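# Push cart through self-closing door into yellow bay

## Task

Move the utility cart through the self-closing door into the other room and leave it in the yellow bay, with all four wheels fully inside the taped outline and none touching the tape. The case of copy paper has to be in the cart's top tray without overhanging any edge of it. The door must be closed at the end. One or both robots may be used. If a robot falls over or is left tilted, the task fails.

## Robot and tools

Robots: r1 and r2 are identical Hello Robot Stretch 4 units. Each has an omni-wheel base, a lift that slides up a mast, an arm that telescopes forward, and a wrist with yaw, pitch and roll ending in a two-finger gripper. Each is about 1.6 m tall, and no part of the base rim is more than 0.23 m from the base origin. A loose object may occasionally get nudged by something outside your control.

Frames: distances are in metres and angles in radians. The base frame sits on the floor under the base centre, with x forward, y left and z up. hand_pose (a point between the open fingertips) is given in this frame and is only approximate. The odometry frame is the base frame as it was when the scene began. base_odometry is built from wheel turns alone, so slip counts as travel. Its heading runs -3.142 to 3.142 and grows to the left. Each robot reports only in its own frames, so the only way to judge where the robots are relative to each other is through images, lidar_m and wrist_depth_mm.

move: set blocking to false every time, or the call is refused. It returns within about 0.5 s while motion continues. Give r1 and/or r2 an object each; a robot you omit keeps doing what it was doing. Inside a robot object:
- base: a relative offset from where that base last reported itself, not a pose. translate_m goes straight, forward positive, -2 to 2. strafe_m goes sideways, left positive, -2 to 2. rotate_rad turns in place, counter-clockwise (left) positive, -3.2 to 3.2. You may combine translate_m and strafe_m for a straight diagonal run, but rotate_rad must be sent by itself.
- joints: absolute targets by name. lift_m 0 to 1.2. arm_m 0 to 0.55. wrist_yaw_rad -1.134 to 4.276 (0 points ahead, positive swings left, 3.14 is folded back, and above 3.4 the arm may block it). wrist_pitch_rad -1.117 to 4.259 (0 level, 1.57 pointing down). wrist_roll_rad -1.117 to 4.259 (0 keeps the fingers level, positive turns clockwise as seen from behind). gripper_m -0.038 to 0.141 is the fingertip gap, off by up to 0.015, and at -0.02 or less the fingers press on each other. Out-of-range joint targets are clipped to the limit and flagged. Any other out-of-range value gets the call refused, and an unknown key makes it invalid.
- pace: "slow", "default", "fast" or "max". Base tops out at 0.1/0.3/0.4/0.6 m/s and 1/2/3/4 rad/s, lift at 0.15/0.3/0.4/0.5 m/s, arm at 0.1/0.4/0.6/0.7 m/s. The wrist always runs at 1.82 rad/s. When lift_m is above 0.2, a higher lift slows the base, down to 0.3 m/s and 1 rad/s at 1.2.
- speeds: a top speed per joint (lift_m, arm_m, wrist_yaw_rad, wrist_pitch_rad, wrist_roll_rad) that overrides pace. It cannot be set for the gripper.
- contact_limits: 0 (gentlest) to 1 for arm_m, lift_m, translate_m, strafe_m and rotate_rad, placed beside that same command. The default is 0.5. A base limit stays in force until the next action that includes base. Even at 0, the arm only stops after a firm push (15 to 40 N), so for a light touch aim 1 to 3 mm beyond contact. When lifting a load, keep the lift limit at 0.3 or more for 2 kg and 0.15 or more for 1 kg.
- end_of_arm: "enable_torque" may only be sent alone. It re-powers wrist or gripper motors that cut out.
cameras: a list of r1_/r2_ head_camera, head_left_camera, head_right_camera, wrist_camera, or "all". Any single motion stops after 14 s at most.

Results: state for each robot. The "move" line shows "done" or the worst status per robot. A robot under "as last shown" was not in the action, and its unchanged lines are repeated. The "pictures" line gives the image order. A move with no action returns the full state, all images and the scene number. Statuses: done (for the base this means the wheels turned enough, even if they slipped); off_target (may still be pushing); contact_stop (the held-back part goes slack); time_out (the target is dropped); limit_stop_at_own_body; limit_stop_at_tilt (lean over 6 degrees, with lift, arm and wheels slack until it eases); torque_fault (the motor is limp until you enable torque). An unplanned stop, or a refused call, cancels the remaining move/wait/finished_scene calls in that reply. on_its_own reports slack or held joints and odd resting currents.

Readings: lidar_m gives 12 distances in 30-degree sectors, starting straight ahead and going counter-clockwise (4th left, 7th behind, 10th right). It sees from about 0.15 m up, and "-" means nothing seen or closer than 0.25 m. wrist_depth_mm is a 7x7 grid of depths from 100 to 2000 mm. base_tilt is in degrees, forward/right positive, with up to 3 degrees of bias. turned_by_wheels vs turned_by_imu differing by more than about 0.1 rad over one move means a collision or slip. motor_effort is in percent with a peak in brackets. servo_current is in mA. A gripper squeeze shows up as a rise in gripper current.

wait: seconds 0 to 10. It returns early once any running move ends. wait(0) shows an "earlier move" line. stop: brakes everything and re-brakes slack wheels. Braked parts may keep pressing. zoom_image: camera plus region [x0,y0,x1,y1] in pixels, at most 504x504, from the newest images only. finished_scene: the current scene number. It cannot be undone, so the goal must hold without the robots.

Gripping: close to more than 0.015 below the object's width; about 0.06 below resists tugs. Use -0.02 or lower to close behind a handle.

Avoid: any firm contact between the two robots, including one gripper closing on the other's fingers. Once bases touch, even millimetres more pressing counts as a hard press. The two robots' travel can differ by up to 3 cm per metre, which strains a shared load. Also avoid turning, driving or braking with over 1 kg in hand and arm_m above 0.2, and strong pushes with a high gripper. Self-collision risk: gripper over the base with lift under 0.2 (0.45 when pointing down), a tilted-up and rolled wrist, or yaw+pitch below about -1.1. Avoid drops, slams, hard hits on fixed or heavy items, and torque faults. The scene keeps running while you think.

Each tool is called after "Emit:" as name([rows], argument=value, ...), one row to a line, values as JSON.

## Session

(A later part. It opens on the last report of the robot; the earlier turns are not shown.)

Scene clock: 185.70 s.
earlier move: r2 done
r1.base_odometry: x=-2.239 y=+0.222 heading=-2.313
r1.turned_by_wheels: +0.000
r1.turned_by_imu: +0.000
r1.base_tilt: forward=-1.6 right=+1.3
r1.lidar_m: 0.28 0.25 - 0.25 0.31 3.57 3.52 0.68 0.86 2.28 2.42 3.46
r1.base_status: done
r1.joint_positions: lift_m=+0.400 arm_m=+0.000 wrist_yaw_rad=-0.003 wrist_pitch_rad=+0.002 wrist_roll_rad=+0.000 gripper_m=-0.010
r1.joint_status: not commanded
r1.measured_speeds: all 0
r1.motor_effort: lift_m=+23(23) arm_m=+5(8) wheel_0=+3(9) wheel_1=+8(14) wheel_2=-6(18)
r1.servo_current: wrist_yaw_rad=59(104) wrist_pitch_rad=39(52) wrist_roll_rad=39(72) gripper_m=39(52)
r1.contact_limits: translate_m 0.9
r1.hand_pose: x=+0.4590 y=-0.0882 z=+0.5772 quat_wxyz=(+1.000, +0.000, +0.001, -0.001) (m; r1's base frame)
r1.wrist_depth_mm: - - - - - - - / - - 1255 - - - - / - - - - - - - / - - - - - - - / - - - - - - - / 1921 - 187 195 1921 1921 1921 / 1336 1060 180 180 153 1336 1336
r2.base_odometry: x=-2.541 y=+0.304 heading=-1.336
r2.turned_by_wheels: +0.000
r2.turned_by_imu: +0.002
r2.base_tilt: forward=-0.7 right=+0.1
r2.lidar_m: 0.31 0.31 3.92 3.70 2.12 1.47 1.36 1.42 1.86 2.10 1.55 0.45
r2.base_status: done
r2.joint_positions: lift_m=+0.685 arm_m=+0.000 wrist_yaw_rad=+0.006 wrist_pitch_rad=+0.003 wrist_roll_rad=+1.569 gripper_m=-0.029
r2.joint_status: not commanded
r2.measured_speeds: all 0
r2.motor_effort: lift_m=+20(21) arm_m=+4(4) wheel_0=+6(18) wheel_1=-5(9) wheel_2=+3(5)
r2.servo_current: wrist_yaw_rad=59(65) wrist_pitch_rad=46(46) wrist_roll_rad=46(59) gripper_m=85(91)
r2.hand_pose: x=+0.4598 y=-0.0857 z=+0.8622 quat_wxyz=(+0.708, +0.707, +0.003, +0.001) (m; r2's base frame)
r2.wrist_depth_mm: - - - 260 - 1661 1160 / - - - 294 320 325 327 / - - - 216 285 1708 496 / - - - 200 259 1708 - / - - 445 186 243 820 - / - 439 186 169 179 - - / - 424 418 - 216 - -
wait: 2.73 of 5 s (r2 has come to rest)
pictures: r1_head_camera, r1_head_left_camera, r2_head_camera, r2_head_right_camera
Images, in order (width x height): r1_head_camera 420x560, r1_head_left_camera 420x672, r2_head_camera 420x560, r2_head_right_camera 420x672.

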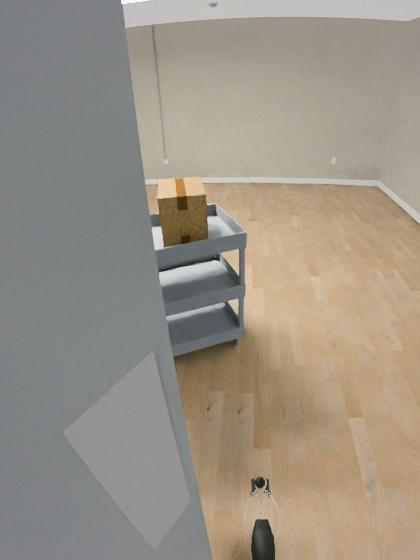

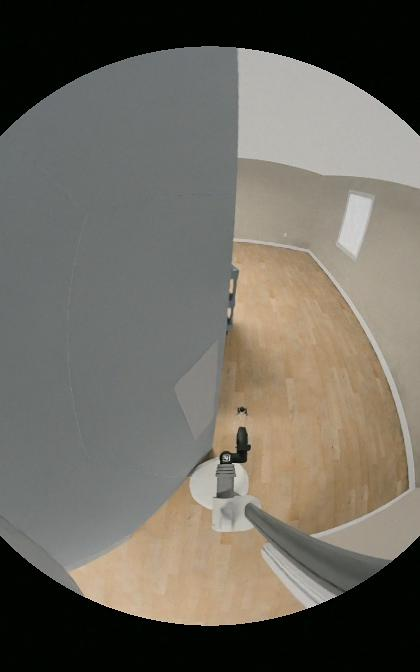

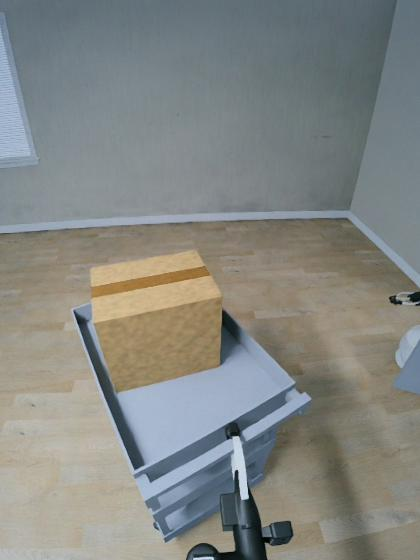

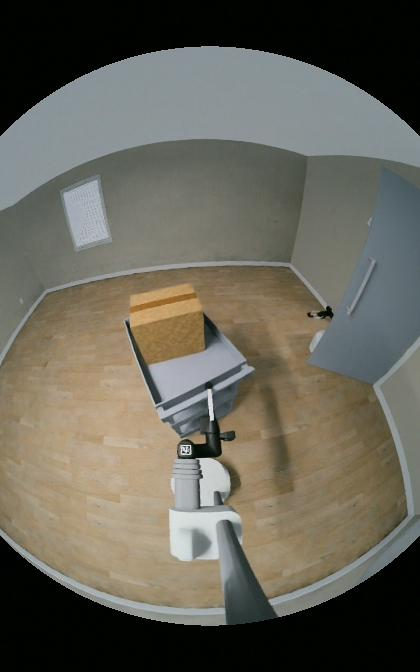

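Emit:
move(blocking=false, r1={"base":{"strafe_m":0.4},"contact_limits":{"strafe_m":0.9},"pace":"slow"}, r2={"base":{"rotate_rad":0.55},"pace":"slow"})

Emit:
wait(seconds=3)

Emit:
wait(seconds=4, cameras=["r1_head_camera","r1_head_left_camera","r2_head_camera","r2_head_right_camera"])

Scene clock: 196.30 s.
move: r1 moving; r2 moving
r1.base_odometry: x=-2.228 y=+0.212 heading=-2.313
r1.turned_by_wheels: -0.001
r1.turned_by_imu: -0.001
r1.base_tilt: forward=-1.6 right=+1.3
r1.lidar_m: 0.29 0.25 - 0.25 0.28 3.57 3.52 0.66 0.87 2.30 2.44 3.49
r1.base_status: strafe_m moving
r1.joint_positions: lift_m=+0.400 arm_m=+0.000 wrist_yaw_rad=-0.003 wrist_pitch_rad=+0.002 wrist_roll_rad=+0.000 gripper_m=-0.010
r1.joint_status: not commanded
r1.measured_speeds: translate_m=+0.001 strafe_m=+0.056 rotate_rad=-0.005 lift_m=+0.000 arm_m=+0.000 wrist_yaw_rad=+0.000 wrist_pitch_rad=+0.000 wrist_roll_rad=+0.000
r1.motor_effort: lift_m=+23(23) arm_m=+4(5) wheel_0=-14(16) wheel_1=+11(14) wheel_2=-3(7)
r1.servo_current: wrist_yaw_rad=39(65) wrist_pitch_rad=46(52) wrist_roll_rad=52(59) gripper_m=46(46)
r1.contact_limits: strafe_m 0.9
r1.hand_pose: x=+0.4590 y=-0.0882 z=+0.5772 quat_wxyz=(+1.000, +0.000, +0.001, -0.001) (m; r1's base frame)
r1.wrist_depth_mm: - - - - - - - / - - 1255 - - - - / - - - - - - - / - - - - - - - / - - - - - - - / 1808 - 187 195 1921 1983 1808 / 1366 1336 180 151 153 1336 1366
r2.base_odometry: x=-2.541 y=+0.304 heading=-1.213
r2.turned_by_wheels: +0.123
r2.turned_by_imu: +0.119
r2.base_tilt: forward=-0.8 right=+0.1
r2.lidar_m: 0.32 0.31 3.76 3.69 1.82 1.40 1.38 1.45 2.09 1.97 1.53 0.43
r2.base_status: rotate_rad moving
r2.joint_positions: lift_m=+0.685 arm_m=+0.000 wrist_yaw_rad=-0.015 wrist_pitch_rad=+0.003 wrist_roll_rad=+1.569 gripper_m=-0.029
r2.joint_status: not commanded
r2.measured_speeds: translate_m=-0.003 strafe_m=+0.000 rotate_rad=+0.488 lift_m=+0.000 arm_m=+0.000 wrist_yaw_rad=-0.046 wrist_pitch_rad=+0.000 wrist_roll_rad=+0.000
r2.motor_effort: lift_m=+21(21) arm_m=+4(4) wheel_0=-11(15) wheel_1=-9(10) wheel_2=-18(18)
r2.servo_current: wrist_yaw_rad=85(85) wrist_pitch_rad=33(46) wrist_roll_rad=39(52) gripper_m=91(91)
r2.hand_pose: x=+0.4579 y=-0.0918 z=+0.8622 quat_wxyz=(+0.708, +0.707, -0.004, -0.006) (m; r2's base frame)
r2.wrist_depth_mm: - - - 241 317 1397 1160 / - - - 221 294 1464 1098 / - - - 206 273 1708 504 / - - - 190 253 1808 - / - 445 442 181 237 831 - / - 433 185 167 179 - - / - 424 421 - 214 - -
pictures: none

Scene clock: 197.63 s.
earlier move: r1 moving; r2 done
r1.base_odometry: x=-2.136 y=+0.127 heading=-2.314
r1.turned_by_wheels: +0.000
r1.turned_by_imu: +0.000
r1.base_tilt: forward=-1.6 right=+1.3
r1.lidar_m: 0.33 0.25 - 0.25 0.27 0.57 3.51 0.75 0.87 2.42 2.57 3.69
r1.base_status: strafe_m moving
r1.joint_positions: lift_m=+0.400 arm_m=+0.000 wrist_yaw_rad=-0.003 wrist_pitch_rad=+0.002 wrist_roll_rad=+0.000 gripper_m=-0.010
r1.joint_status: not commanded
r1.measured_speeds: translate_m=+0.001 strafe_m=+0.100 rotate_rad=-0.006 lift_m=+0.000 arm_m=+0.000 wrist_yaw_rad=+0.000 wrist_pitch_rad=+0.000 wrist_roll_rad=+0.000
r1.motor_effort: lift_m=+23(23) arm_m=+4(5) wheel_0=-12(17) wheel_1=+11(15) wheel_2=-4(7)
r1.servo_current: wrist_yaw_rad=52(72) wrist_pitch_rad=39(52) wrist_roll_rad=59(72) gripper_m=39(52)
r1.contact_limits: strafe_m 0.9
r1.hand_pose: x=+0.4590 y=-0.0882 z=+0.5772 quat_wxyz=(+1.000, +0.000, +0.001, -0.001) (m; r1's base frame)
r1.wrist_depth_mm: - - - - - - - / - - - - - - - / - - - - - - - / - - - - - - - / - - - - - - - / 1464 1863 187 195 1983 1983 1863 / 1205 1336 181 180 152 1336 1366
r2.base_odometry: x=-2.541 y=+0.304 heading=-0.787
r2.turned_by_wheels: +0.425
r2.turned_by_imu: +0.409
r2.base_tilt: forward=-0.7 right=+0.1
r2.lidar_m: 0.42 0.50 3.69 2.10 1.46 1.36 1.41 1.91 2.10 1.40 1.51 0.39
r2.base_status: done
r2.joint_positions: lift_m=+0.685 arm_m=+0.000 wrist_yaw_rad=-0.004 wrist_pitch_rad=+0.003 wrist_roll_rad=+1.569 gripper_m=-0.029
r2.joint_status: not commanded
r2.measured_speeds: all 0
r2.motor_effort: lift_m=+21(21) arm_m=-4(4) wheel_0=-8(15) wheel_1=-5(10) wheel_2=-3(24)
r2.servo_current: wrist_yaw_rad=52(104) wrist_pitch_rad=46(52) wrist_roll_rad=33(59) gripper_m=78(91)
r2.hand_pose: x=+0.4590 y=-0.0884 z=+0.8622 quat_wxyz=(+0.708, +0.707, +0.000, -0.002) (m; r2's base frame)
r2.wrist_depth_mm: - - 554 124 178 - - / - 379 387 129 188 - - / - 421 413 138 198 - - / - 473 455 146 213 - - / - - 508 156 224 - - / - - 186 168 180 1499 508 / - - - - - 1708 466
wait: 1.33 of 3 s (r2 has come to rest)
pictures: none

Scene clock: 200.93 s.
earlier move: r1 done
r1.base_odometry: x=-1.944 y=-0.048 heading=-2.313
r1.turned_by_wheels: +0.000
r1.turned_by_imu: +0.001
r1.base_tilt: forward=-1.6 right=+1.3
r1.lidar_m: 1.47 0.27 0.25 - 0.25 0.29 3.64 3.75 0.98 2.64 2.82 1.55
r1.base_status: done
r1.joint_positions: lift_m=+0.400 arm_m=+0.000 wrist_yaw_rad=-0.003 wrist_pitch_rad=+0.002 wrist_roll_rad=+0.000 gripper_m=-0.010
r1.joint_status: not commanded
r1.measured_speeds: all 0
r1.motor_effort: lift_m=+23(23) arm_m=+4(5) wheel_0=-10(18) wheel_1=+7(15) wheel_2=-1(7)
r1.servo_current: wrist_yaw_rad=39(72) wrist_pitch_rad=46(52) wrist_roll_rad=52(72) gripper_m=46(52)
r1.contact_limits: strafe_m 0.9
r1.hand_pose: x=+0.4590 y=-0.0882 z=+0.5772 quat_wxyz=(+1.000, +0.000, +0.001, -0.001) (m; r1's base frame)
r1.wrist_depth_mm: - - - - - - - / 1229 - - 1366 - - - / - - - - - - - / - - - - - - - / - - - - - - - / - 1397 1863 193 1308 1921 1863 / 1308 1160 180 180 153 1366 1336
r2.base_odometry: x=-2.541 y=+0.304 heading=-0.787
r2.turned_by_wheels: +0.000
r2.turned_by_imu: +0.000
r2.base_tilt: forward=-0.6 right=+0.1
r2.lidar_m: 0.41 0.51 3.69 2.09 1.46 1.37 1.44 1.92 2.10 1.19 2.90 0.38
r2.base_status: done
r2.joint_positions: lift_m=+0.685 arm_m=+0.000 wrist_yaw_rad=-0.004 wrist_pitch_rad=+0.003 wrist_roll_rad=+1.569 gripper_m=-0.029
r2.joint_status: not commanded
r2.measured_speeds: all 0
r2.motor_effort: lift_m=+20(21) arm_m=-4(4) wheel_0=-7(15) wheel_1=-5(10) wheel_2=-3(24)
r2.servo_current: wrist_yaw_rad=46(104) wrist_pitch_rad=46(52) wrist_roll_rad=52(59) gripper_m=85(91)
r2.hand_pose: x=+0.4590 y=-0.0884 z=+0.8622 quat_wxyz=(+0.708, +0.707, +0.000, -0.002) (m; r2's base frame)
r2.wrist_depth_mm: - - 549 125 178 - - / - 382 384 129 189 - - / - 413 415 137 199 - - / - 473 455 146 213 - - / - - 512 156 225 - - / - - 186 169 179 1499 508 / - - - - - 1661 462
wait: 3.30 of 4 s (r1 has come to rest)
pictures: r1_head_camera, r1_head_left_camera, r2_head_camera, r2_head_right_camera
Images, in order (width x height): r1_head_camera 420x560, r1_head_left_camera 420x672, r2_head_camera 420x560, r2_head_right_camera 420x672.

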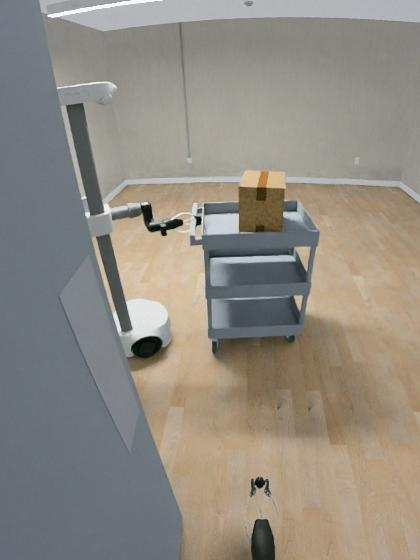

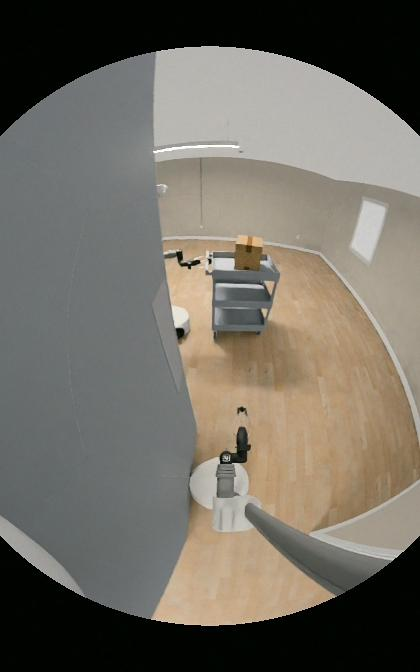

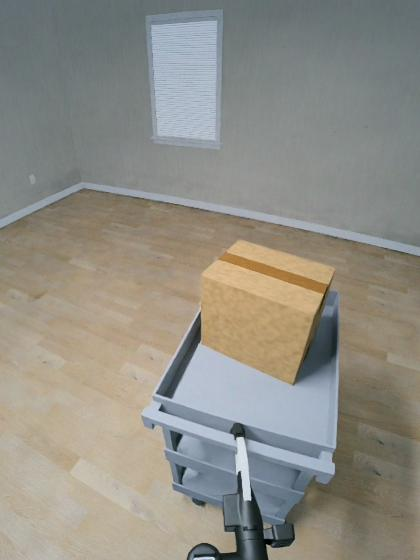

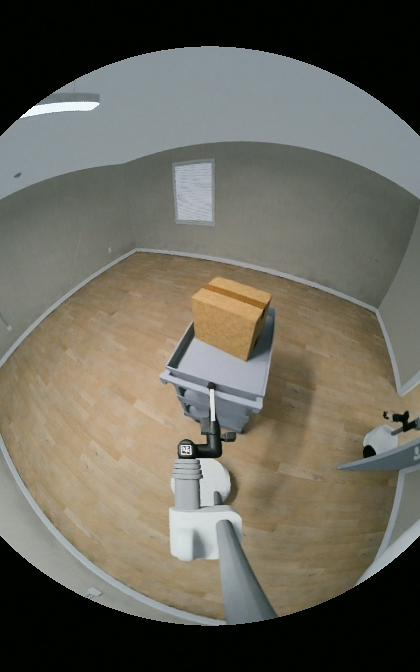

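Emit:
move(blocking=false, r1={"base":{"strafe_m":0.12},"contact_limits":{"strafe_m":0.9},"pace":"slow"}, r2={"base":{"strafe_m":-0.45},"pace":"slow"})

Emit:
wait(seconds=2)

Emit:
wait(seconds=6)

Emit:
move(blocking=false, r2={"base":{"rotate_rad":0.6},"pace":"slow"})

Emit:
wait(seconds=4, cameras=["r1_head_camera","r1_head_left_camera","r2_head_camera","r2_head_right_camera"])

Scene clock: 243.83 s.
move: r1 moving; r2 moving
r1.base_odometry: x=-1.934 y=-0.058 heading=-2.314
r1.turned_by_wheels: -0.001
r1.turned_by_imu: -0.001
r1.base_tilt: forward=-1.6 right=+1.3
r1.lidar_m: 1.46 0.28 0.25 - 0.25 0.25 3.63 3.74 0.97 2.69 2.82 1.54
r1.base_status: strafe_m moving
r1.joint_positions: lift_m=+0.400 arm_m=+0.000 wrist_yaw_rad=-0.003 wrist_pitch_rad=+0.002 wrist_roll_rad=+0.000 gripper_m=-0.010
r1.joint_status: not commanded
r1.measured_speeds: translate_m=+0.000 strafe_m=+0.056 rotate_rad=+0.001 lift_m=+0.000 arm_m=+0.000 wrist_yaw_rad=+0.000 wrist_pitch_rad=+0.000 wrist_roll_rad=+0.000
r1.motor_effort: lift_m=+23(23) arm_m=+4(5) wheel_0=-21(21) wheel_1=+11(14) wheel_2=+0(2)
r1.servo_current: wrist_yaw_rad=46(65) wrist_pitch_rad=46(52) wrist_roll_rad=52(52) gripper_m=46(46)
r1.contact_limits: strafe_m 0.9
r1.hand_pose: x=+0.4590 y=-0.0882 z=+0.5772 quat_wxyz=(+1.000, +0.000, +0.001, -0.001) (m; r1's base frame)
r1.wrist_depth_mm: - - - - - - - / 1182 - - 1366 - - - / - - - - - - - / - - - - - - - / - - - - - - - / - 1397 1921 195 1255 1983 1863 / 1308 1182 180 181 153 1308 1336
r2.base_odometry: x=-2.551 y=+0.294 heading=-0.787
r2.turned_by_wheels: +0.000
r2.turned_by_imu: +0.001
r2.base_tilt: forward=-0.6 right=+0.0
r2.lidar_m: 0.42 0.50 3.67 2.07 1.47 1.40 1.42 1.86 2.11 1.17 2.87 0.37
r2.base_status: strafe_m moving
r2.joint_positions: lift_m=+0.685 arm_m=+0.000 wrist_yaw_rad=+0.001 wrist_pitch_rad=+0.003 wrist_roll_rad=+1.569 gripper_m=-0.029
r2.joint_status: not commanded
r2.measured_speeds: translate_m=+0.000 strafe_m=-0.057 rotate_rad=+0.002 lift_m=+0.000 arm_m=+0.000 wrist_yaw_rad=+0.021 wrist_pitch_rad=+0.000 wrist_roll_rad=+0.000
r2.motor_effort: lift_m=+20(21) arm_m=-3(4) wheel_0=+10(10) wheel_1=-7(8) wheel_2=-1(3)
r2.servo_current: wrist_yaw_rad=39(59) wrist_pitch_rad=39(52) wrist_roll_rad=46(52) gripper_m=91(91)
r2.hand_pose: x=+0.4594 y=-0.0872 z=+0.8622 quat_wxyz=(+0.708, +0.707, +0.001, -0.001) (m; r2's base frame)
r2.wrist_depth_mm: - - 512 121 176 - - / - 379 375 125 185 - - / - 410 410 134 196 - - / - 473 459 143 208 - - / - - 508 153 224 - - / - - 187 167 179 1499 500 / - - - - - 1576 466
pictures: none

Scene clock: 245.70 s.
earlier move: r1 done; r2 moving
r1.base_odometry: x=-1.857 y=-0.129 heading=-2.313
r1.turned_by_wheels: +0.001
r1.turned_by_imu: +0.000
r1.base_tilt: forward=-1.6 right=+1.3
r1.lidar_m: 1.31 0.32 0.25 - 0.25 0.26 3.65 3.64 1.01 2.72 2.92 1.47
r1.base_status: done
r1.joint_positions: lift_m=+0.400 arm_m=+0.000 wrist_yaw_rad=-0.002 wrist_pitch_rad=+0.002 wrist_roll_rad=+0.000 gripper_m=-0.010
r1.joint_status: not commanded
r1.measured_speeds: all 0
r1.motor_effort: lift_m=+22(23) arm_m=+4(5) wheel_0=-30(34) wheel_1=+31(35) wheel_2=+4(5)
r1.servo_current: wrist_yaw_rad=59(65) wrist_pitch_rad=46(52) wrist_roll_rad=52(65) gripper_m=39(46)
r1.contact_limits: strafe_m 0.9
r1.hand_pose: x=+0.4591 y=-0.0880 z=+0.5774 quat_wxyz=(+1.000, +0.000, +0.001, -0.001) (m; r1's base frame)
r1.wrist_depth_mm: - - - - - - - / - 1229 - - 1281 - - / - - - 1118 - - - / - - - - - - - / - - - - - - - / - 1281 1281 194 180 1983 1863 / 1397 1025 180 151 153 1336 1366
r2.base_odometry: x=-2.678 y=+0.167 heading=-0.787
r2.turned_by_wheels: +0.000
r2.turned_by_imu: +0.001
r2.base_tilt: forward=-0.6 right=+0.1
r2.lidar_m: 0.41 0.45 3.86 2.21 1.58 1.46 1.52 2.03 1.02 0.98 2.66 0.41
r2.base_status: strafe_m moving
r2.joint_positions: lift_m=+0.685 arm_m=+0.000 wrist_yaw_rad=+0.007 wrist_pitch_rad=+0.003 wrist_roll_rad=+1.569 gripper_m=-0.029
r2.joint_status: not commanded
r2.measured_speeds: translate_m=+0.000 strafe_m=-0.099 rotate_rad=-0.002 lift_m=+0.000 arm_m=+0.000 wrist_yaw_rad=+0.000 wrist_pitch_rad=+0.000 wrist_roll_rad=+0.000
r2.motor_effort: lift_m=+21(21) arm_m=-4(4) wheel_0=+8(21) wheel_1=-5(8) wheel_2=+0(3)
r2.servo_current: wrist_yaw_rad=52(65) wrist_pitch_rad=46(52) wrist_roll_rad=52(65) gripper_m=85(91)
r2.hand_pose: x=+0.4599 y=-0.0855 z=+0.8622 quat_wxyz=(+0.708, +0.707, +0.003, +0.001) (m; r2's base frame)
r2.wrist_depth_mm: - - - 148 204 1537 569 / - - - 153 210 - - / - 415 413 156 216 - - / - 442 436 160 221 820 - / - 484 469 167 229 - - / - - 187 170 179 - - / - - - - 241 1618 496
wait: 1.87 of 2 s (r1 has come to rest)
pictures: none

Scene clock: 248.97 s.
earlier move: r2 done
r1.base_odometry: x=-1.857 y=-0.129 heading=-2.313
r1.turned_by_wheels: +0.000
r1.turned_by_imu: +0.000
r1.base_tilt: forward=-1.5 right=+1.3
r1.lidar_m: 1.04 0.32 0.25 - 0.25 0.25 3.64 3.64 1.01 2.73 2.88 1.28
r1.base_status: done
r1.joint_positions: lift_m=+0.400 arm_m=+0.000 wrist_yaw_rad=-0.002 wrist_pitch_rad=+0.002 wrist_roll_rad=+0.000 gripper_m=-0.010
r1.joint_status: not commanded
r1.measured_speeds: all 0
r1.motor_effort: lift_m=+22(23) arm_m=+4(5) wheel_0=-30(34) wheel_1=+31(35) wheel_2=+4(5)
r1.servo_current: wrist_yaw_rad=46(72) wrist_pitch_rad=39(52) wrist_roll_rad=65(72) gripper_m=46(52)
r1.contact_limits: strafe_m 0.9
r1.hand_pose: x=+0.4591 y=-0.0880 z=+0.5774 quat_wxyz=(+1.000, +0.000, +0.001, -0.001) (m; r1's base frame)
r1.wrist_depth_mm: 820 - - - - - - / 891 960 - - 1182 - - / - - - - - - - / - - - - - - - / - - - - - - - / - 1983 1863 195 181 1983 1808 / 1397 854 180 151 152 1336 1366
r2.base_odometry: x=-2.860 y=-0.014 heading=-0.787
r2.turned_by_wheels: +0.000
r2.turned_by_imu: +0.000
r2.base_tilt: forward=-0.6 right=+0.0
r2.lidar_m: 0.37 0.36 4.09 2.37 1.70 1.58 1.64 1.80 0.72 0.85 2.37 0.45
r2.base_status: done
r2.joint_positions: lift_m=+0.685 arm_m=+0.000 wrist_yaw_rad=+0.007 wrist_pitch_rad=+0.003 wrist_roll_rad=+1.569 gripper_m=-0.029
r2.joint_status: not commanded
r2.measured_speeds: all 0
r2.motor_effort: lift_m=+21(21) arm_m=-3(4) wheel_0=+4(21) wheel_1=-6(8) wheel_2=+1(3)
r2.servo_current: wrist_yaw_rad=65(65) wrist_pitch_rad=46(52) wrist_roll_rad=52(65) gripper_m=85(91)
r2.hand_pose: x=+0.4599 y=-0.0855 z=+0.8622 quat_wxyz=(+0.708, +0.707, +0.003, +0.001) (m; r2's base frame)
r2.wrist_depth_mm: - - - 245 265 271 274 / - - - 192 254 1708 1160 / - - - 188 247 1708 - / - - 442 181 241 842 - / - 442 445 178 236 831 - / - 445 186 171 179 - - / - - 445 - 225 - -
wait: 3.27 of 6 s (r2 has come to rest)
pictures: none

Scene clock: 249.47 s.
move: r2 moving
r1: as last shown
r1.base_tilt: forward=-1.6 right=+1.3
r1.lidar_m: 1.06 0.31 0.25 - 0.25 0.26 3.64 3.63 1.01 2.73 2.89 1.30
r1.motor_effort: lift_m=+22(22) arm_m=+4(4) wheel_0=-31(31) wheel_1=+31(31) wheel_2=+4(4)
r1.servo_current: wrist_yaw_rad=59(65) wrist_pitch_rad=46(52) wrist_roll_rad=46(59) gripper_m=39(46)
r1.contact_limits: strafe_m 0.9
r1.wrist_depth_mm: 788 - - - - - - / - 976 - - 1182 - - / - - - - - - - / - - - - - - - / - - - - - - - / - 1983 1921 195 181 - 1921 / 1430 854 180 181 152 1397 1397
r2.base_odometry: x=-2.860 y=-0.013 heading=-0.663
r2.turned_by_wheels: +0.124
r2.turned_by_imu: +0.120
r2.base_tilt: forward=-0.7 right=+0.1
r2.lidar_m: 0.38 0.41 4.09 2.12 1.63 1.58 1.71 1.75 0.72 0.95 2.65 0.43
r2.base_status: rotate_rad moving
r2.joint_positions: lift_m=+0.685 arm_m=+0.000 wrist_yaw_rad=-0.009 wrist_pitch_rad=+0.003 wrist_roll_rad=+1.569 gripper_m=-0.029
r2.joint_status: not commanded
r2.measured_speeds: translate_m=+0.001 strafe_m=+0.000 rotate_rad=+0.486 lift_m=+0.000 arm_m=+0.000 wrist_yaw_rad=-0.018 wrist_pitch_rad=+0.000 wrist_roll_rad=+0.000
r2.motor_effort: lift_m=+21(21) arm_m=-4(4) wheel_0=-11(13) wheel_1=-7(9) wheel_2=-17(17)
r2.servo_current: wrist_yaw_rad=52(52) wrist_pitch_rad=46(46) wrist_roll_rad=46(59) gripper_m=85(91)
r2.hand_pose: x=+0.4585 y=-0.0899 z=+0.8622 quat_wxyz=(+0.708, +0.707, -0.002, -0.004) (m; r2's base frame)
r2.wrist_depth_mm: - - - 183 244 1537 1138 / - - - 180 241 1661 559 / - - - 178 238 820 - / - 436 436 234 236 842 - / - 449 445 173 232 820 - / - 455 186 171 179 - - / - - 462 - 227 - -
pictures: none

Scene clock: 250.80 s.
earlier move: r2 done
r1.base_odometry: x=-1.857 y=-0.129 heading=-2.313
r1.turned_by_wheels: +0.000
r1.turned_by_imu: +0.000
r1.base_tilt: forward=-1.6 right=+1.3
r1.lidar_m: 1.04 0.33 0.25 - 0.25 0.25 3.63 3.62 1.02 2.72 2.91 1.45
r1.base_status: not commanded
r1.joint_positions: lift_m=+0.400 arm_m=+0.000 wrist_yaw_rad=-0.002 wrist_pitch_rad=+0.002 wrist_roll_rad=+0.000 gripper_m=-0.010
r1.joint_status: not commanded
r1.measured_speeds: all 0
r1.motor_effort: lift_m=+21(22) arm_m=+4(4) wheel_0=-30(31) wheel_1=+31(32) wheel_2=+4(4)
r1.servo_current: wrist_yaw_rad=52(65) wrist_pitch_rad=39(52) wrist_roll_rad=39(59) gripper_m=46(46)
r1.contact_limits: strafe_m 0.9
r1.hand_pose: x=+0.4591 y=-0.0880 z=+0.5774 quat_wxyz=(+1.000, +0.000, +0.001, -0.001) (m; r1's base frame)
r1.wrist_depth_mm: 831 831 - - - - - / - 854 - - 1281 - - / - - - 1078 - - - / - - - - - - - / - - - - - - - / - 1756 1983 194 182 1863 1863 / 1430 854 180 151 153 1397 1336
r2.base_odometry: x=-2.859 y=-0.014 heading=-0.189
r2.turned_by_wheels: +0.474
r2.turned_by_imu: +0.460
r2.base_tilt: forward=-0.7 right=+0.0
r2.lidar_m: 0.45 4.06 2.24 1.66 1.58 1.67 1.76 0.71 0.91 2.52 3.14 0.34
r2.base_status: done
r2.joint_positions: lift_m=+0.685 arm_m=+0.000 wrist_yaw_rad=-0.009 wrist_pitch_rad=+0.003 wrist_roll_rad=+1.569 gripper_m=-0.029
r2.joint_status: not commanded
r2.measured_speeds: all 0
r2.motor_effort: lift_m=+21(21) arm_m=-4(4) wheel_0=-9(16) wheel_1=-7(10) wheel_2=-4(18)
r2.servo_current: wrist_yaw_rad=59(72) wrist_pitch_rad=46(46) wrist_roll_rad=46(59) gripper_m=85(91)
r2.hand_pose: x=+0.4585 y=-0.0900 z=+0.8622 quat_wxyz=(+0.708, +0.707, -0.002, -0.004) (m; r2's base frame)
r2.wrist_depth_mm: - 334 330 - 140 - - / - 375 379 - 158 - - / - 452 439 - 172 - - / - - 525 115 193 564 - / - - - 131 221 1576 496 / - - 186 153 178 1537 462 / - - - - 357 353 368
wait: 1.33 of 4 s (r2 has come to rest)
pictures: r1_head_camera, r1_head_left_camera, r2_head_camera, r2_head_right_camera
Images, in order (width x height): r1_head_camera 420x560, r1_head_left_camera 420x672, r2_head_camera 420x560, r2_head_right_camera 420x672.

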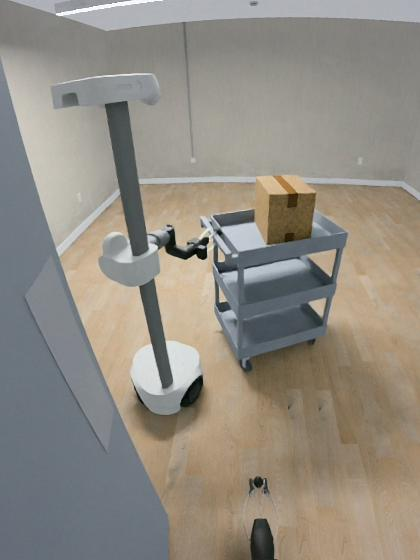

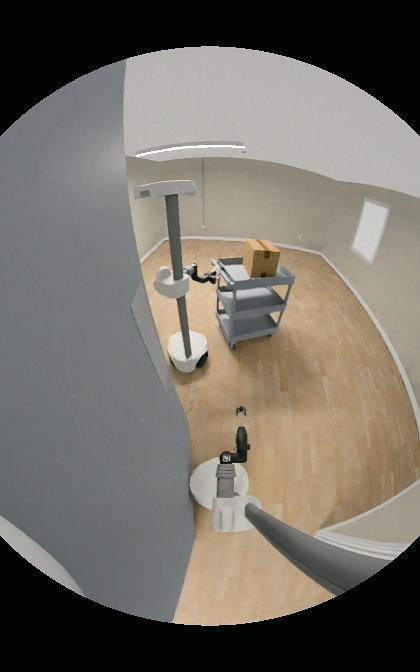

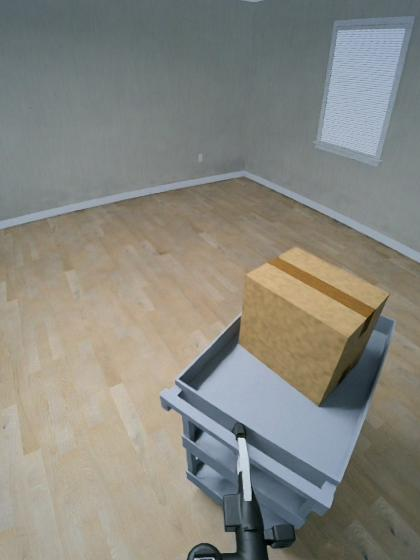

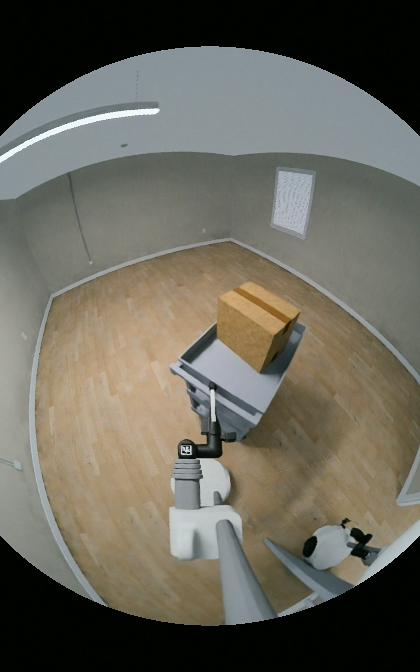

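Emit:
move(blocking=false, r2={"base":{"strafe_m":-0.55,"translate_m":0.25},"pace":"slow"})

Emit:
wait(seconds=8, cameras=["r1_head_camera","r1_head_right_camera","r2_head_camera","r2_head_right_camera"])

Scene clock: 264.87 s.
move: r2 moving
r1: as last shown
r1.lidar_m: 1.04 0.32 0.25 - 0.25 0.25 3.64 3.65 1.02 2.73 2.92 1.47
r1.motor_effort: lift_m=+22(22) arm_m=+4(4) wheel_0=-30(30) wheel_1=+31(31) wheel_2=+4(4)
r1.servo_current: wrist_yaw_rad=65(65) wrist_pitch_rad=39(46) wrist_roll_rad=33(59) gripper_m=46(46)
r1.contact_limits: strafe_m 0.9
r1.wrist_depth_mm: 820 820 - - - - - / - 842 - - 1255 - - / - - - 1078 - - - / - - - - - - - / - - - - - - - / - 1863 1921 194 181 1921 1863 / 1397 831 180 151 153 1397 1366
r2.base_odometry: x=-2.857 y=-0.026 heading=-0.189
r2.turned_by_wheels: +0.000
r2.turned_by_imu: +0.000
r2.base_tilt: forward=-0.7 right=+0.0
r2.lidar_m: 0.43 4.08 2.23 1.65 1.60 1.68 1.78 0.71 0.87 2.52 3.16 0.33
r2.base_status: translate_m moving; strafe_m moving
r2.joint_positions: lift_m=+0.685 arm_m=+0.000 wrist_yaw_rad=-0.003 wrist_pitch_rad=+0.003 wrist_roll_rad=+1.569 gripper_m=-0.029
r2.joint_status: not commanded
r2.measured_speeds: translate_m=+0.020 strafe_m=-0.044 rotate_rad=+0.000 lift_m=+0.000 arm_m=+0.000 wrist_yaw_rad=+0.008 wrist_pitch_rad=+0.000 wrist_roll_rad=+0.000
r2.motor_effort: lift_m=+21(21) arm_m=-4(4) wheel_0=+10(10) wheel_1=-6(10) wheel_2=-10(11)
r2.servo_current: wrist_yaw_rad=46(72) wrist_pitch_rad=39(46) wrist_roll_rad=46(59) gripper_m=78(91)
r2.hand_pose: x=+0.4590 y=-0.0883 z=+0.8622 quat_wxyz=(+0.708, +0.707, +0.000, -0.002) (m; r2's base frame)
r2.wrist_depth_mm: - 332 325 - 135 - - / - 370 375 - 149 - - / - 449 439 - 167 - - / - - 525 105 189 549 - / - - - 124 216 1618 500 / - - 187 146 178 1499 459 / - - - - 353 353 366
pictures: none

Scene clock: 271.70 s.
earlier move: r2 done
r1.base_odometry: x=-1.857 y=-0.129 heading=-2.313
r1.turned_by_wheels: +0.000
r1.turned_by_imu: +0.000
r1.base_tilt: forward=-1.6 right=+1.3
r1.lidar_m: 0.92 0.32 0.25 - 0.25 0.25 3.63 3.64 1.01 2.74 2.88 0.93
r1.base_status: not commanded
r1.joint_positions: lift_m=+0.400 arm_m=+0.000 wrist_yaw_rad=-0.002 wrist_pitch_rad=+0.002 wrist_roll_rad=+0.000 gripper_m=-0.010
r1.joint_status: not commanded
r1.measured_speeds: all 0
r1.motor_effort: lift_m=+22(22) arm_m=+4(4) wheel_0=-30(31) wheel_1=+31(32) wheel_2=+4(4)
r1.servo_current: wrist_yaw_rad=52(72) wrist_pitch_rad=39(52) wrist_roll_rad=52(65) gripper_m=39(52)
r1.contact_limits: strafe_m 0.9
r1.hand_pose: x=+0.4591 y=-0.0880 z=+0.5774 quat_wxyz=(+1.000, +0.000, +0.001, -0.001) (m; r1's base frame)
r1.wrist_depth_mm: - - - 768 707 - - / - - - - 976 1336 1205 / - - - - - - - / - - - - - - - / - - - - - - - / - - 1921 194 741 1205 1618 / 1499 1430 181 180 153 1025 1255
r2.base_odometry: x=-2.717 y=-0.601 heading=-0.189
r2.turned_by_wheels: +0.000
r2.turned_by_imu: +0.005
r2.base_tilt: forward=-0.7 right=+0.1
r2.lidar_m: 0.46 4.12 3.05 2.26 2.16 2.32 0.84 0.68 1.81 2.49 2.56 0.32
r2.base_status: done
r2.joint_positions: lift_m=+0.685 arm_m=+0.000 wrist_yaw_rad=+0.008 wrist_pitch_rad=+0.003 wrist_roll_rad=+1.569 gripper_m=-0.029
r2.joint_status: not commanded
r2.measured_speeds: all 0
r2.motor_effort: lift_m=+21(21) arm_m=+4(4) wheel_0=+7(22) wheel_1=-4(10) wheel_2=-4(12)
r2.servo_current: wrist_yaw_rad=59(72) wrist_pitch_rad=39(46) wrist_roll_rad=46(59) gripper_m=85(91)
r2.hand_pose: x=+0.4600 y=-0.0851 z=+0.8622 quat_wxyz=(+0.708, +0.707, +0.004, +0.002) (m; r2's base frame)
r2.wrist_depth_mm: - 324 325 - 130 - - / - 375 377 - 145 - - / - 480 445 - 167 - - / - - - 103 186 559 - / - - - 120 216 1618 496 / - - 187 144 178 1499 452 / - - - - 362 362 375
wait: 6.83 of 8 s (r2 has come to rest)
pictures: r1_head_camera, r1_head_right_camera, r2_head_camera, r2_head_right_camera
Images, in order (width x height): r1_head_camera 420x560, r1_head_right_camera 420x672, r2_head_camera 420x560, r2_head_right_camera 420x672.

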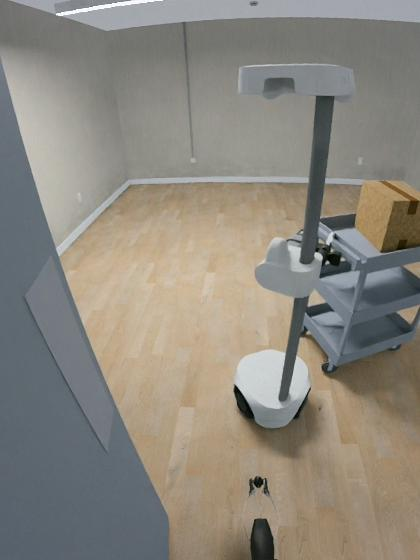

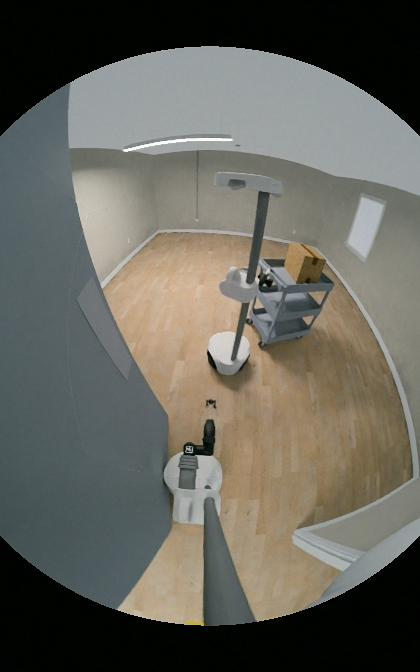

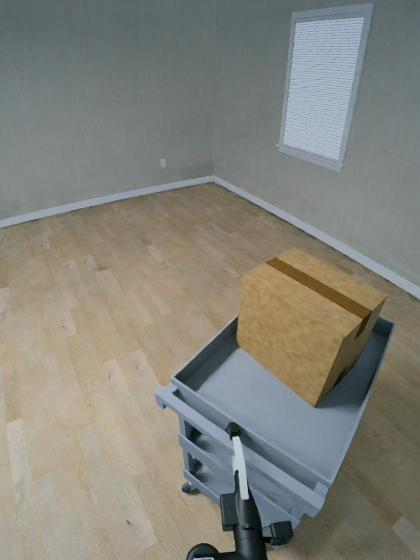

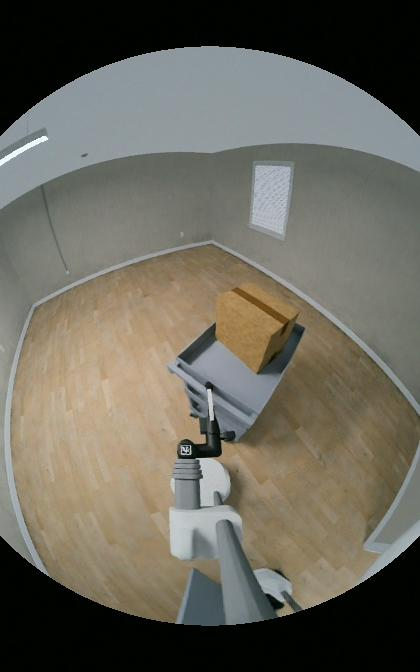

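Emit:
move(blocking=false, r2={"base":{"strafe_m":-0.52,"translate_m":-0.42},"pace":"slow"})

Emit:
wait(seconds=9, cameras=["r1_head_camera","r1_head_right_camera","r2_head_camera","r2_head_right_camera"])

Scene clock: 283.07 s.
move: r2 moving
r1: as last shown
r1.lidar_m: 0.91 0.32 0.25 - 0.25 0.25 3.66 3.63 1.00 2.73 2.92 0.93
r1.motor_effort: lift_m=+22(22) arm_m=+4(4) wheel_0=-30(31) wheel_1=+31(31) wheel_2=+4(4)
r1.servo_current: wrist_yaw_rad=52(65) wrist_pitch_rad=39(46) wrist_roll_rad=39(65) gripper_m=39(46)
r1.contact_limits: strafe_m 0.9
r1.wrist_depth_mm: - - - - 691 - - / - - - - 976 1308 1205 / - - - - - - - / - - - - - - - / - - - - - - - / - - 1983 194 732 1229 1618 / 1499 1430 180 180 152 1042 1281
r2.base_odometry: x=-2.727 y=-0.609 heading=-0.188
r2.turned_by_wheels: +0.001
r2.turned_by_imu: +0.002
r2.base_tilt: forward=-0.7 right=+0.0
r2.lidar_m: 0.43 4.14 3.05 2.27 2.19 2.29 0.82 0.69 1.81 2.47 2.55 0.33
r2.base_status: translate_m moving; strafe_m moving
r2.joint_positions: lift_m=+0.685 arm_m=+0.000 wrist_yaw_rad=+0.008 wrist_pitch_rad=+0.003 wrist_roll_rad=+1.569 gripper_m=-0.029
r2.joint_status: not commanded
r2.measured_speeds: translate_m=-0.031 strafe_m=-0.038 rotate_rad=-0.002 lift_m=+0.000 arm_m=+0.000 wrist_yaw_rad=+0.000 wrist_pitch_rad=+0.000 wrist_roll_rad=+0.000
r2.motor_effort: lift_m=+21(21) arm_m=+4(4) wheel_0=+8(12) wheel_1=-6(9) wheel_2=+13(13)
r2.servo_current: wrist_yaw_rad=52(65) wrist_pitch_rad=39(46) wrist_roll_rad=46(59) gripper_m=91(91)
r2.hand_pose: x=+0.4600 y=-0.0851 z=+0.8622 quat_wxyz=(+0.708, +0.707, +0.004, +0.002) (m; r2's base frame)
r2.wrist_depth_mm: - 324 325 - 131 - - / - 373 375 - 146 - - / - 455 445 - 167 - - / - - 535 104 186 564 - / - - - 121 216 1661 500 / - - 187 144 177 1464 459 / - - - - 359 362 368
pictures: none

Scene clock: 290.53 s.
earlier move: r2 done
r1.base_odometry: x=-1.857 y=-0.129 heading=-2.313
r1.turned_by_wheels: +0.000
r1.turned_by_imu: +0.000
r1.base_tilt: forward=-1.6 right=+1.3
r1.lidar_m: 5.26 0.33 0.25 - 0.25 0.25 3.66 3.64 0.99 2.74 0.46 0.46
r1.base_status: not commanded
r1.joint_positions: lift_m=+0.400 arm_m=+0.000 wrist_yaw_rad=-0.002 wrist_pitch_rad=+0.002 wrist_roll_rad=+0.000 gripper_m=-0.010
r1.joint_status: not commanded
r1.measured_speeds: all 0
r1.motor_effort: lift_m=+22(22) arm_m=+4(4) wheel_0=-31(31) wheel_1=+31(32) wheel_2=+4(4)
r1.servo_current: wrist_yaw_rad=65(72) wrist_pitch_rad=46(52) wrist_roll_rad=59(72) gripper_m=39(52)
r1.contact_limits: strafe_m 0.9
r1.hand_pose: x=+0.4591 y=-0.0880 z=+0.5774 quat_wxyz=(+1.000, +0.000, +0.001, -0.001) (m; r1's base frame)
r1.wrist_depth_mm: - - - - - - 917 / - - - - - - 691 / - - - - - - - / - - - - - - - / - - - - - - - / - - 1921 195 - - - / 1499 1464 180 181 153 1366 -
r2.base_odometry: x=-3.227 y=-1.032 heading=-0.188
r2.turned_by_wheels: +0.000
r2.turned_by_imu: +0.000
r2.base_tilt: forward=-0.6 right=+0.0
r2.lidar_m: 0.36 0.38 3.38 2.56 0.36 0.34 0.46 3.98 1.14 1.55 2.30 0.46
r2.base_status: done
r2.joint_positions: lift_m=+0.685 arm_m=+0.000 wrist_yaw_rad=+0.003 wrist_pitch_rad=+0.003 wrist_roll_rad=+1.569 gripper_m=-0.029
r2.joint_status: not commanded
r2.measured_speeds: all 0
r2.motor_effort: lift_m=+21(21) arm_m=-3(4) wheel_0=+4(12) wheel_1=-5(10) wheel_2=+9(14)
r2.servo_current: wrist_yaw_rad=59(72) wrist_pitch_rad=46(46) wrist_roll_rad=39(59) gripper_m=85(98)
r2.hand_pose: x=+0.4595 y=-0.0866 z=+0.8622 quat_wxyz=(+0.708, +0.707, +0.002, +0.000) (m; r2's base frame)
r2.wrist_depth_mm: - - - 263 271 296 296 / - - - 195 257 1661 1160 / - - - 190 251 1808 - / - - 442 182 243 842 - / - 445 445 178 236 831 - / - 445 187 171 178 - - / - 442 445 - 223 - -
wait: 7.47 of 9 s (r2 has come to rest)
pictures: r1_head_camera, r1_head_right_camera, r2_head_camera, r2_head_right_camera
Images, in order (width x height): r1_head_camera 420x560, r1_head_right_camera 420x672, r2_head_camera 420x560, r2_head_right_camera 420x672.

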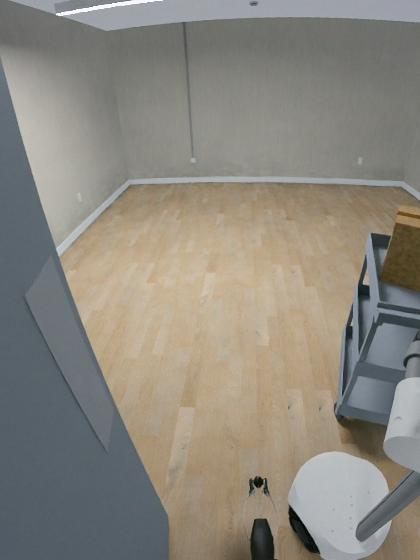

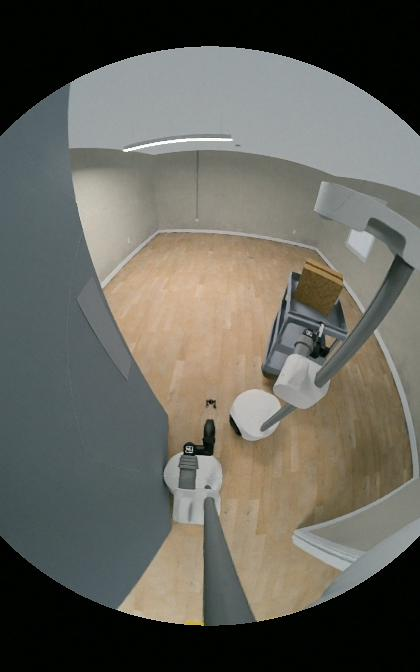

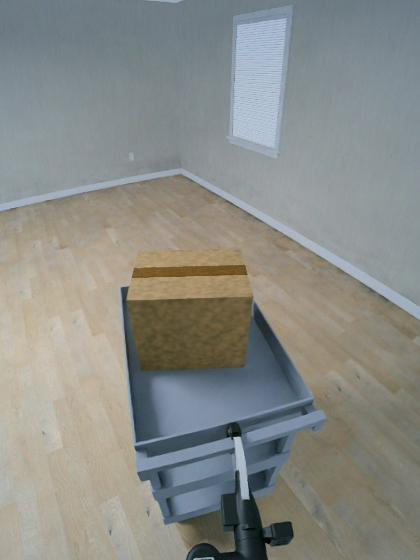

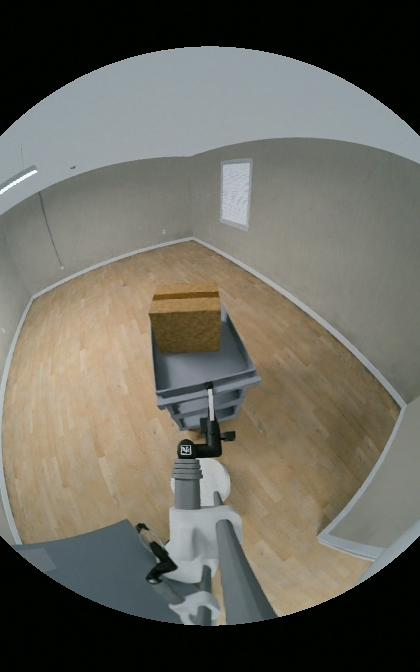

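Emit:
move(blocking=false, r2={"base":{"translate_m":0.12,"strafe_m":-0.27},"pace":"slow"})

Emit:
wait(seconds=5)

Emit:
move(blocking=false, r2={"base":{"rotate_rad":0.43},"pace":"slow"})

Emit:
wait(seconds=4, cameras=["r1_head_camera","r1_head_right_camera","r2_head_camera","r2_head_right_camera","r2_head_left_camera"])

Scene clock: 300.27 s.
move: r2 moving
r1: as last shown
r1.lidar_m: 5.25 0.32 0.25 - 0.25 0.25 3.63 3.65 1.00 2.73 0.47 0.45
r1.motor_effort: lift_m=+22(22) arm_m=+4(4) wheel_0=-30(31) wheel_1=+31(31) wheel_2=+4(4)
r1.servo_current: wrist_yaw_rad=52(59) wrist_pitch_rad=33(46) wrist_roll_rad=52(59) gripper_m=39(46)
r1.contact_limits: strafe_m 0.9
r1.wrist_depth_mm: - - - - - - 917 / - - - - - - 699 / - - - - - - - / - - - - - - - / - - - - - - - / - - 1921 194 - 1921 - / 1537 1366 180 180 152 1336 -
r2.base_odometry: x=-3.225 y=-1.045 heading=-0.189
r2.turned_by_wheels: +0.000
r2.turned_by_imu: +0.000
r2.base_tilt: forward=-0.7 right=+0.0
r2.lidar_m: 0.37 0.36 3.40 2.54 0.37 0.35 0.49 4.00 1.16 1.57 2.27 0.44
r2.base_status: translate_m moving; strafe_m moving
r2.joint_positions: lift_m=+0.685 arm_m=+0.000 wrist_yaw_rad=+0.003 wrist_pitch_rad=+0.003 wrist_roll_rad=+1.569 gripper_m=-0.029
r2.joint_status: not commanded
r2.measured_speeds: translate_m=+0.020 strafe_m=-0.046 rotate_rad=-0.003 lift_m=+0.000 arm_m=+0.000 wrist_yaw_rad=+0.000 wrist_pitch_rad=+0.000 wrist_roll_rad=+0.000
r2.motor_effort: lift_m=+21(21) arm_m=-4(4) wheel_0=+8(13) wheel_1=-5(8) wheel_2=-10(10)
r2.servo_current: wrist_yaw_rad=46(52) wrist_pitch_rad=46(46) wrist_roll_rad=39(52) gripper_m=85(91)
r2.hand_pose: x=+0.4595 y=-0.0866 z=+0.8622 quat_wxyz=(+0.708, +0.707, +0.002, +0.000) (m; r2's base frame)
r2.wrist_depth_mm: - - - 260 271 276 290 / - - - 196 258 1618 1160 / - - - 190 251 1756 - / - - 445 182 242 842 - / - 442 442 178 236 820 - / - 445 187 171 179 - - / - - 449 - 223 - -
pictures: none

Scene clock: 304.00 s.
earlier move: r2 done
r1.base_odometry: x=-1.857 y=-0.129 heading=-2.313
r1.turned_by_wheels: +0.000
r1.turned_by_imu: +0.000
r1.base_tilt: forward=-1.6 right=+1.3
r1.lidar_m: 5.23 0.31 0.25 - 0.25 0.26 3.62 3.64 1.00 2.73 0.67 1.16
r1.base_status: not commanded
r1.joint_positions: lift_m=+0.400 arm_m=+0.000 wrist_yaw_rad=-0.002 wrist_pitch_rad=+0.002 wrist_roll_rad=+0.000 gripper_m=-0.010
r1.joint_status: not commanded
r1.measured_speeds: all 0
r1.motor_effort: lift_m=+22(22) arm_m=+4(4) wheel_0=-30(31) wheel_1=+31(32) wheel_2=+4(4)
r1.servo_current: wrist_yaw_rad=52(72) wrist_pitch_rad=39(52) wrist_roll_rad=39(65) gripper_m=46(52)
r1.contact_limits: strafe_m 0.9
r1.hand_pose: x=+0.4591 y=-0.0880 z=+0.5774 quat_wxyz=(+1.000, +0.000, +0.001, -0.001) (m; r1's base frame)
r1.wrist_depth_mm: - - - - - - - / - - - - - - - / - - - - - - - / - - - - - - - / - - - - - - - / - - 1863 195 - 1983 - / 1499 1464 181 180 153 1336 -
r2.base_odometry: x=-3.160 y=-1.320 heading=-0.189
r2.turned_by_wheels: +0.000
r2.turned_by_imu: +0.000
r2.base_tilt: forward=-0.7 right=+0.1
r2.lidar_m: 0.27 0.25 3.78 2.84 0.63 0.65 0.82 1.04 1.12 1.57 2.01 0.47
r2.base_status: done
r2.joint_positions: lift_m=+0.685 arm_m=+0.000 wrist_yaw_rad=+0.001 wrist_pitch_rad=+0.003 wrist_roll_rad=+1.569 gripper_m=-0.029
r2.joint_status: not commanded
r2.measured_speeds: all 0
r2.motor_effort: lift_m=+21(21) arm_m=-4(4) wheel_0=+6(18) wheel_1=-3(8) wheel_2=-9(12)
r2.servo_current: wrist_yaw_rad=46(65) wrist_pitch_rad=39(46) wrist_roll_rad=39(65) gripper_m=78(91)
r2.hand_pose: x=+0.4594 y=-0.0872 z=+0.8622 quat_wxyz=(+0.708, +0.707, +0.001, -0.001) (m; r2's base frame)
r2.wrist_depth_mm: - - - 301 - 1661 1160 / - - - 304 - 1576 1182 / - - - 298 330 1464 421 / - - - 211 285 1708 504 / - - - 189 248 1756 - / - 436 186 162 179 707 - / - 407 404 - 204 - -
wait: 3.73 of 5 s (r2 has come to rest)
pictures: none

Scene clock: 304.50 s.
move: r2 moving
r1: as last shown
r1.lidar_m: 5.24 0.32 0.25 - 0.25 0.25 3.61 3.62 1.01 2.72 0.68 1.14
r1.motor_effort: lift_m=+22(22) arm_m=+4(4) wheel_0=-30(31) wheel_1=+31(31) wheel_2=+4(4)
r1.servo_current: wrist_yaw_rad=39(59) wrist_pitch_rad=46(46) wrist_roll_rad=46(65) gripper_m=33(52)
r1.contact_limits: strafe_m 0.9
r1.wrist_depth_mm: - - - - - - - / - - - - - - - / - - - - - - - / - - - - - - - / - - - - - - - / - - 1921 195 - 1983 - / 1464 1430 180 181 152 1336 -
r2.base_odometry: x=-3.160 y=-1.320 heading=-0.065
r2.turned_by_wheels: +0.124
r2.turned_by_imu: +0.110
r2.base_tilt: forward=-0.7 right=+0.1
r2.lidar_m: 0.28 0.31 3.45 2.78 0.58 0.65 1.47 1.03 1.14 1.75 2.01 0.45
r2.base_status: rotate_rad moving
r2.joint_positions: lift_m=+0.685 arm_m=+0.000 wrist_yaw_rad=-0.022 wrist_pitch_rad=+0.003 wrist_roll_rad=+1.569 gripper_m=-0.029
r2.joint_status: not commanded
r2.measured_speeds: translate_m=+0.003 strafe_m=+0.000 rotate_rad=+0.493 lift_m=+0.000 arm_m=+0.000 wrist_yaw_rad=-0.021 wrist_pitch_rad=+0.000 wrist_roll_rad=+0.000
r2.motor_effort: lift_m=+21(21) arm_m=+1(4) wheel_0=-14(14) wheel_1=-11(11) wheel_2=-25(26)
r2.servo_current: wrist_yaw_rad=143(143) wrist_pitch_rad=39(46) wrist_roll_rad=39(52) gripper_m=85(91)
r2.hand_pose: x=+0.4572 y=-0.0939 z=+0.8622 quat_wxyz=(+0.708, +0.706, -0.007, -0.009) (m; r2's base frame)
r2.wrist_depth_mm: - - - 291 - 1661 1182 / - - - 317 343 343 347 / - - - 226 304 1661 1255 / - - - 201 265 1708 512 / - - - 178 241 750 - / - 430 186 159 181 768 - / - 410 404 - 205 133 -
pictures: none

Scene clock: 305.60 s.
earlier move: r2 done
r1.base_odometry: x=-1.857 y=-0.129 heading=-2.313
r1.turned_by_wheels: +0.000
r1.turned_by_imu: +0.000
r1.base_tilt: forward=-1.6 right=+1.3
r1.lidar_m: 5.24 0.32 0.25 - 0.25 0.25 3.63 3.63 1.01 2.73 0.68 1.08
r1.base_status: not commanded
r1.joint_positions: lift_m=+0.400 arm_m=+0.000 wrist_yaw_rad=-0.002 wrist_pitch_rad=+0.002 wrist_roll_rad=+0.000 gripper_m=-0.010
r1.joint_status: not commanded
r1.measured_speeds: all 0
r1.motor_effort: lift_m=+22(22) arm_m=+4(4) wheel_0=-30(31) wheel_1=+31(31) wheel_2=+4(4)
r1.servo_current: wrist_yaw_rad=46(65) wrist_pitch_rad=33(52) wrist_roll_rad=46(65) gripper_m=39(52)
r1.contact_limits: strafe_m 0.9
r1.hand_pose: x=+0.4591 y=-0.0880 z=+0.5774 quat_wxyz=(+1.000, +0.000, +0.001, -0.001) (m; r1's base frame)
r1.wrist_depth_mm: - - - - - - 946 / - - - - - - 976 / - - - - - - - / - - - - - - - / - - - - - - - / - - 1921 195 - 1921 - / 1537 1397 181 180 153 1281 -
r2.base_odometry: x=-3.160 y=-1.320 heading=+0.240
r2.turned_by_wheels: +0.305
r2.turned_by_imu: +0.266
r2.base_tilt: forward=-0.7 right=+0.1
r2.lidar_m: 0.39 0.40 2.97 0.67 0.65 0.71 1.03 1.06 1.34 1.99 2.03 0.43
r2.base_status: done
r2.joint_positions: lift_m=+0.685 arm_m=+0.000 wrist_yaw_rad=+0.003 wrist_pitch_rad=+0.003 wrist_roll_rad=+1.569 gripper_m=-0.029
r2.joint_status: not commanded
r2.measured_speeds: all 0
r2.motor_effort: lift_m=+21(21) arm_m=+4(4) wheel_0=-5(18) wheel_1=-6(11) wheel_2=-4(28)
r2.servo_current: wrist_yaw_rad=46(143) wrist_pitch_rad=39(46) wrist_roll_rad=46(65) gripper_m=85(91)
r2.hand_pose: x=+0.4595 y=-0.0867 z=+0.8622 quat_wxyz=(+0.708, +0.707, +0.002, +0.000) (m; r2's base frame)
r2.wrist_depth_mm: - - - 182 244 1576 1138 / - - - 180 241 1618 525 / - - - 178 238 820 - / - 439 436 234 236 842 - / - 449 449 174 233 831 - / - 459 186 172 179 - - / - - 466 - 229 - -
wait: 1.10 of 4 s (r2 has come to rest)
pictures: r1_head_camera, r1_head_right_camera, r2_head_camera, r2_head_left_camera, r2_head_right_camera
Images, in order (width x height): r1_head_camera 420x560, r1_head_right_camera 420x672, r2_head_camera 420x560, r2_head_left_camera 420x672, r2_head_right_camera 420x672.

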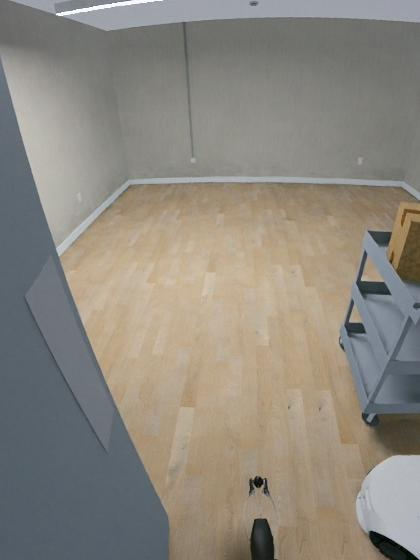

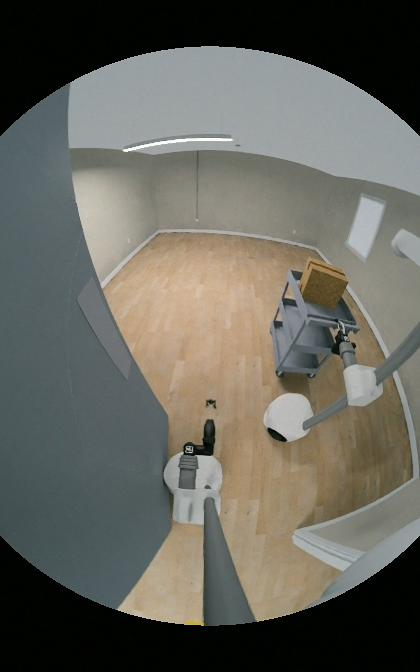

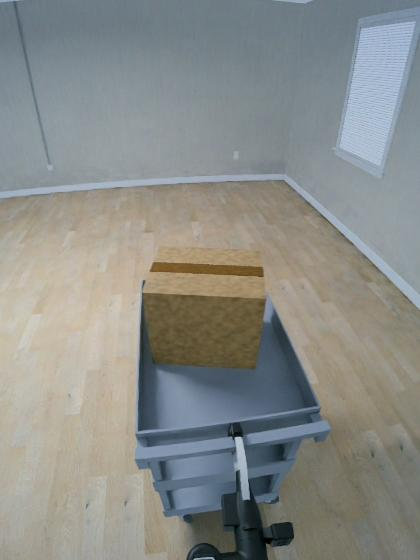

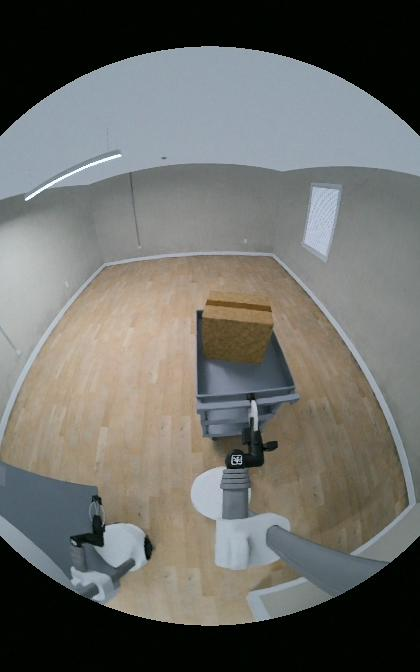

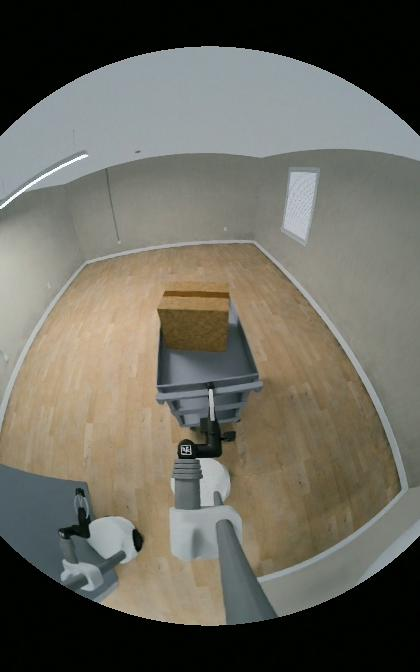

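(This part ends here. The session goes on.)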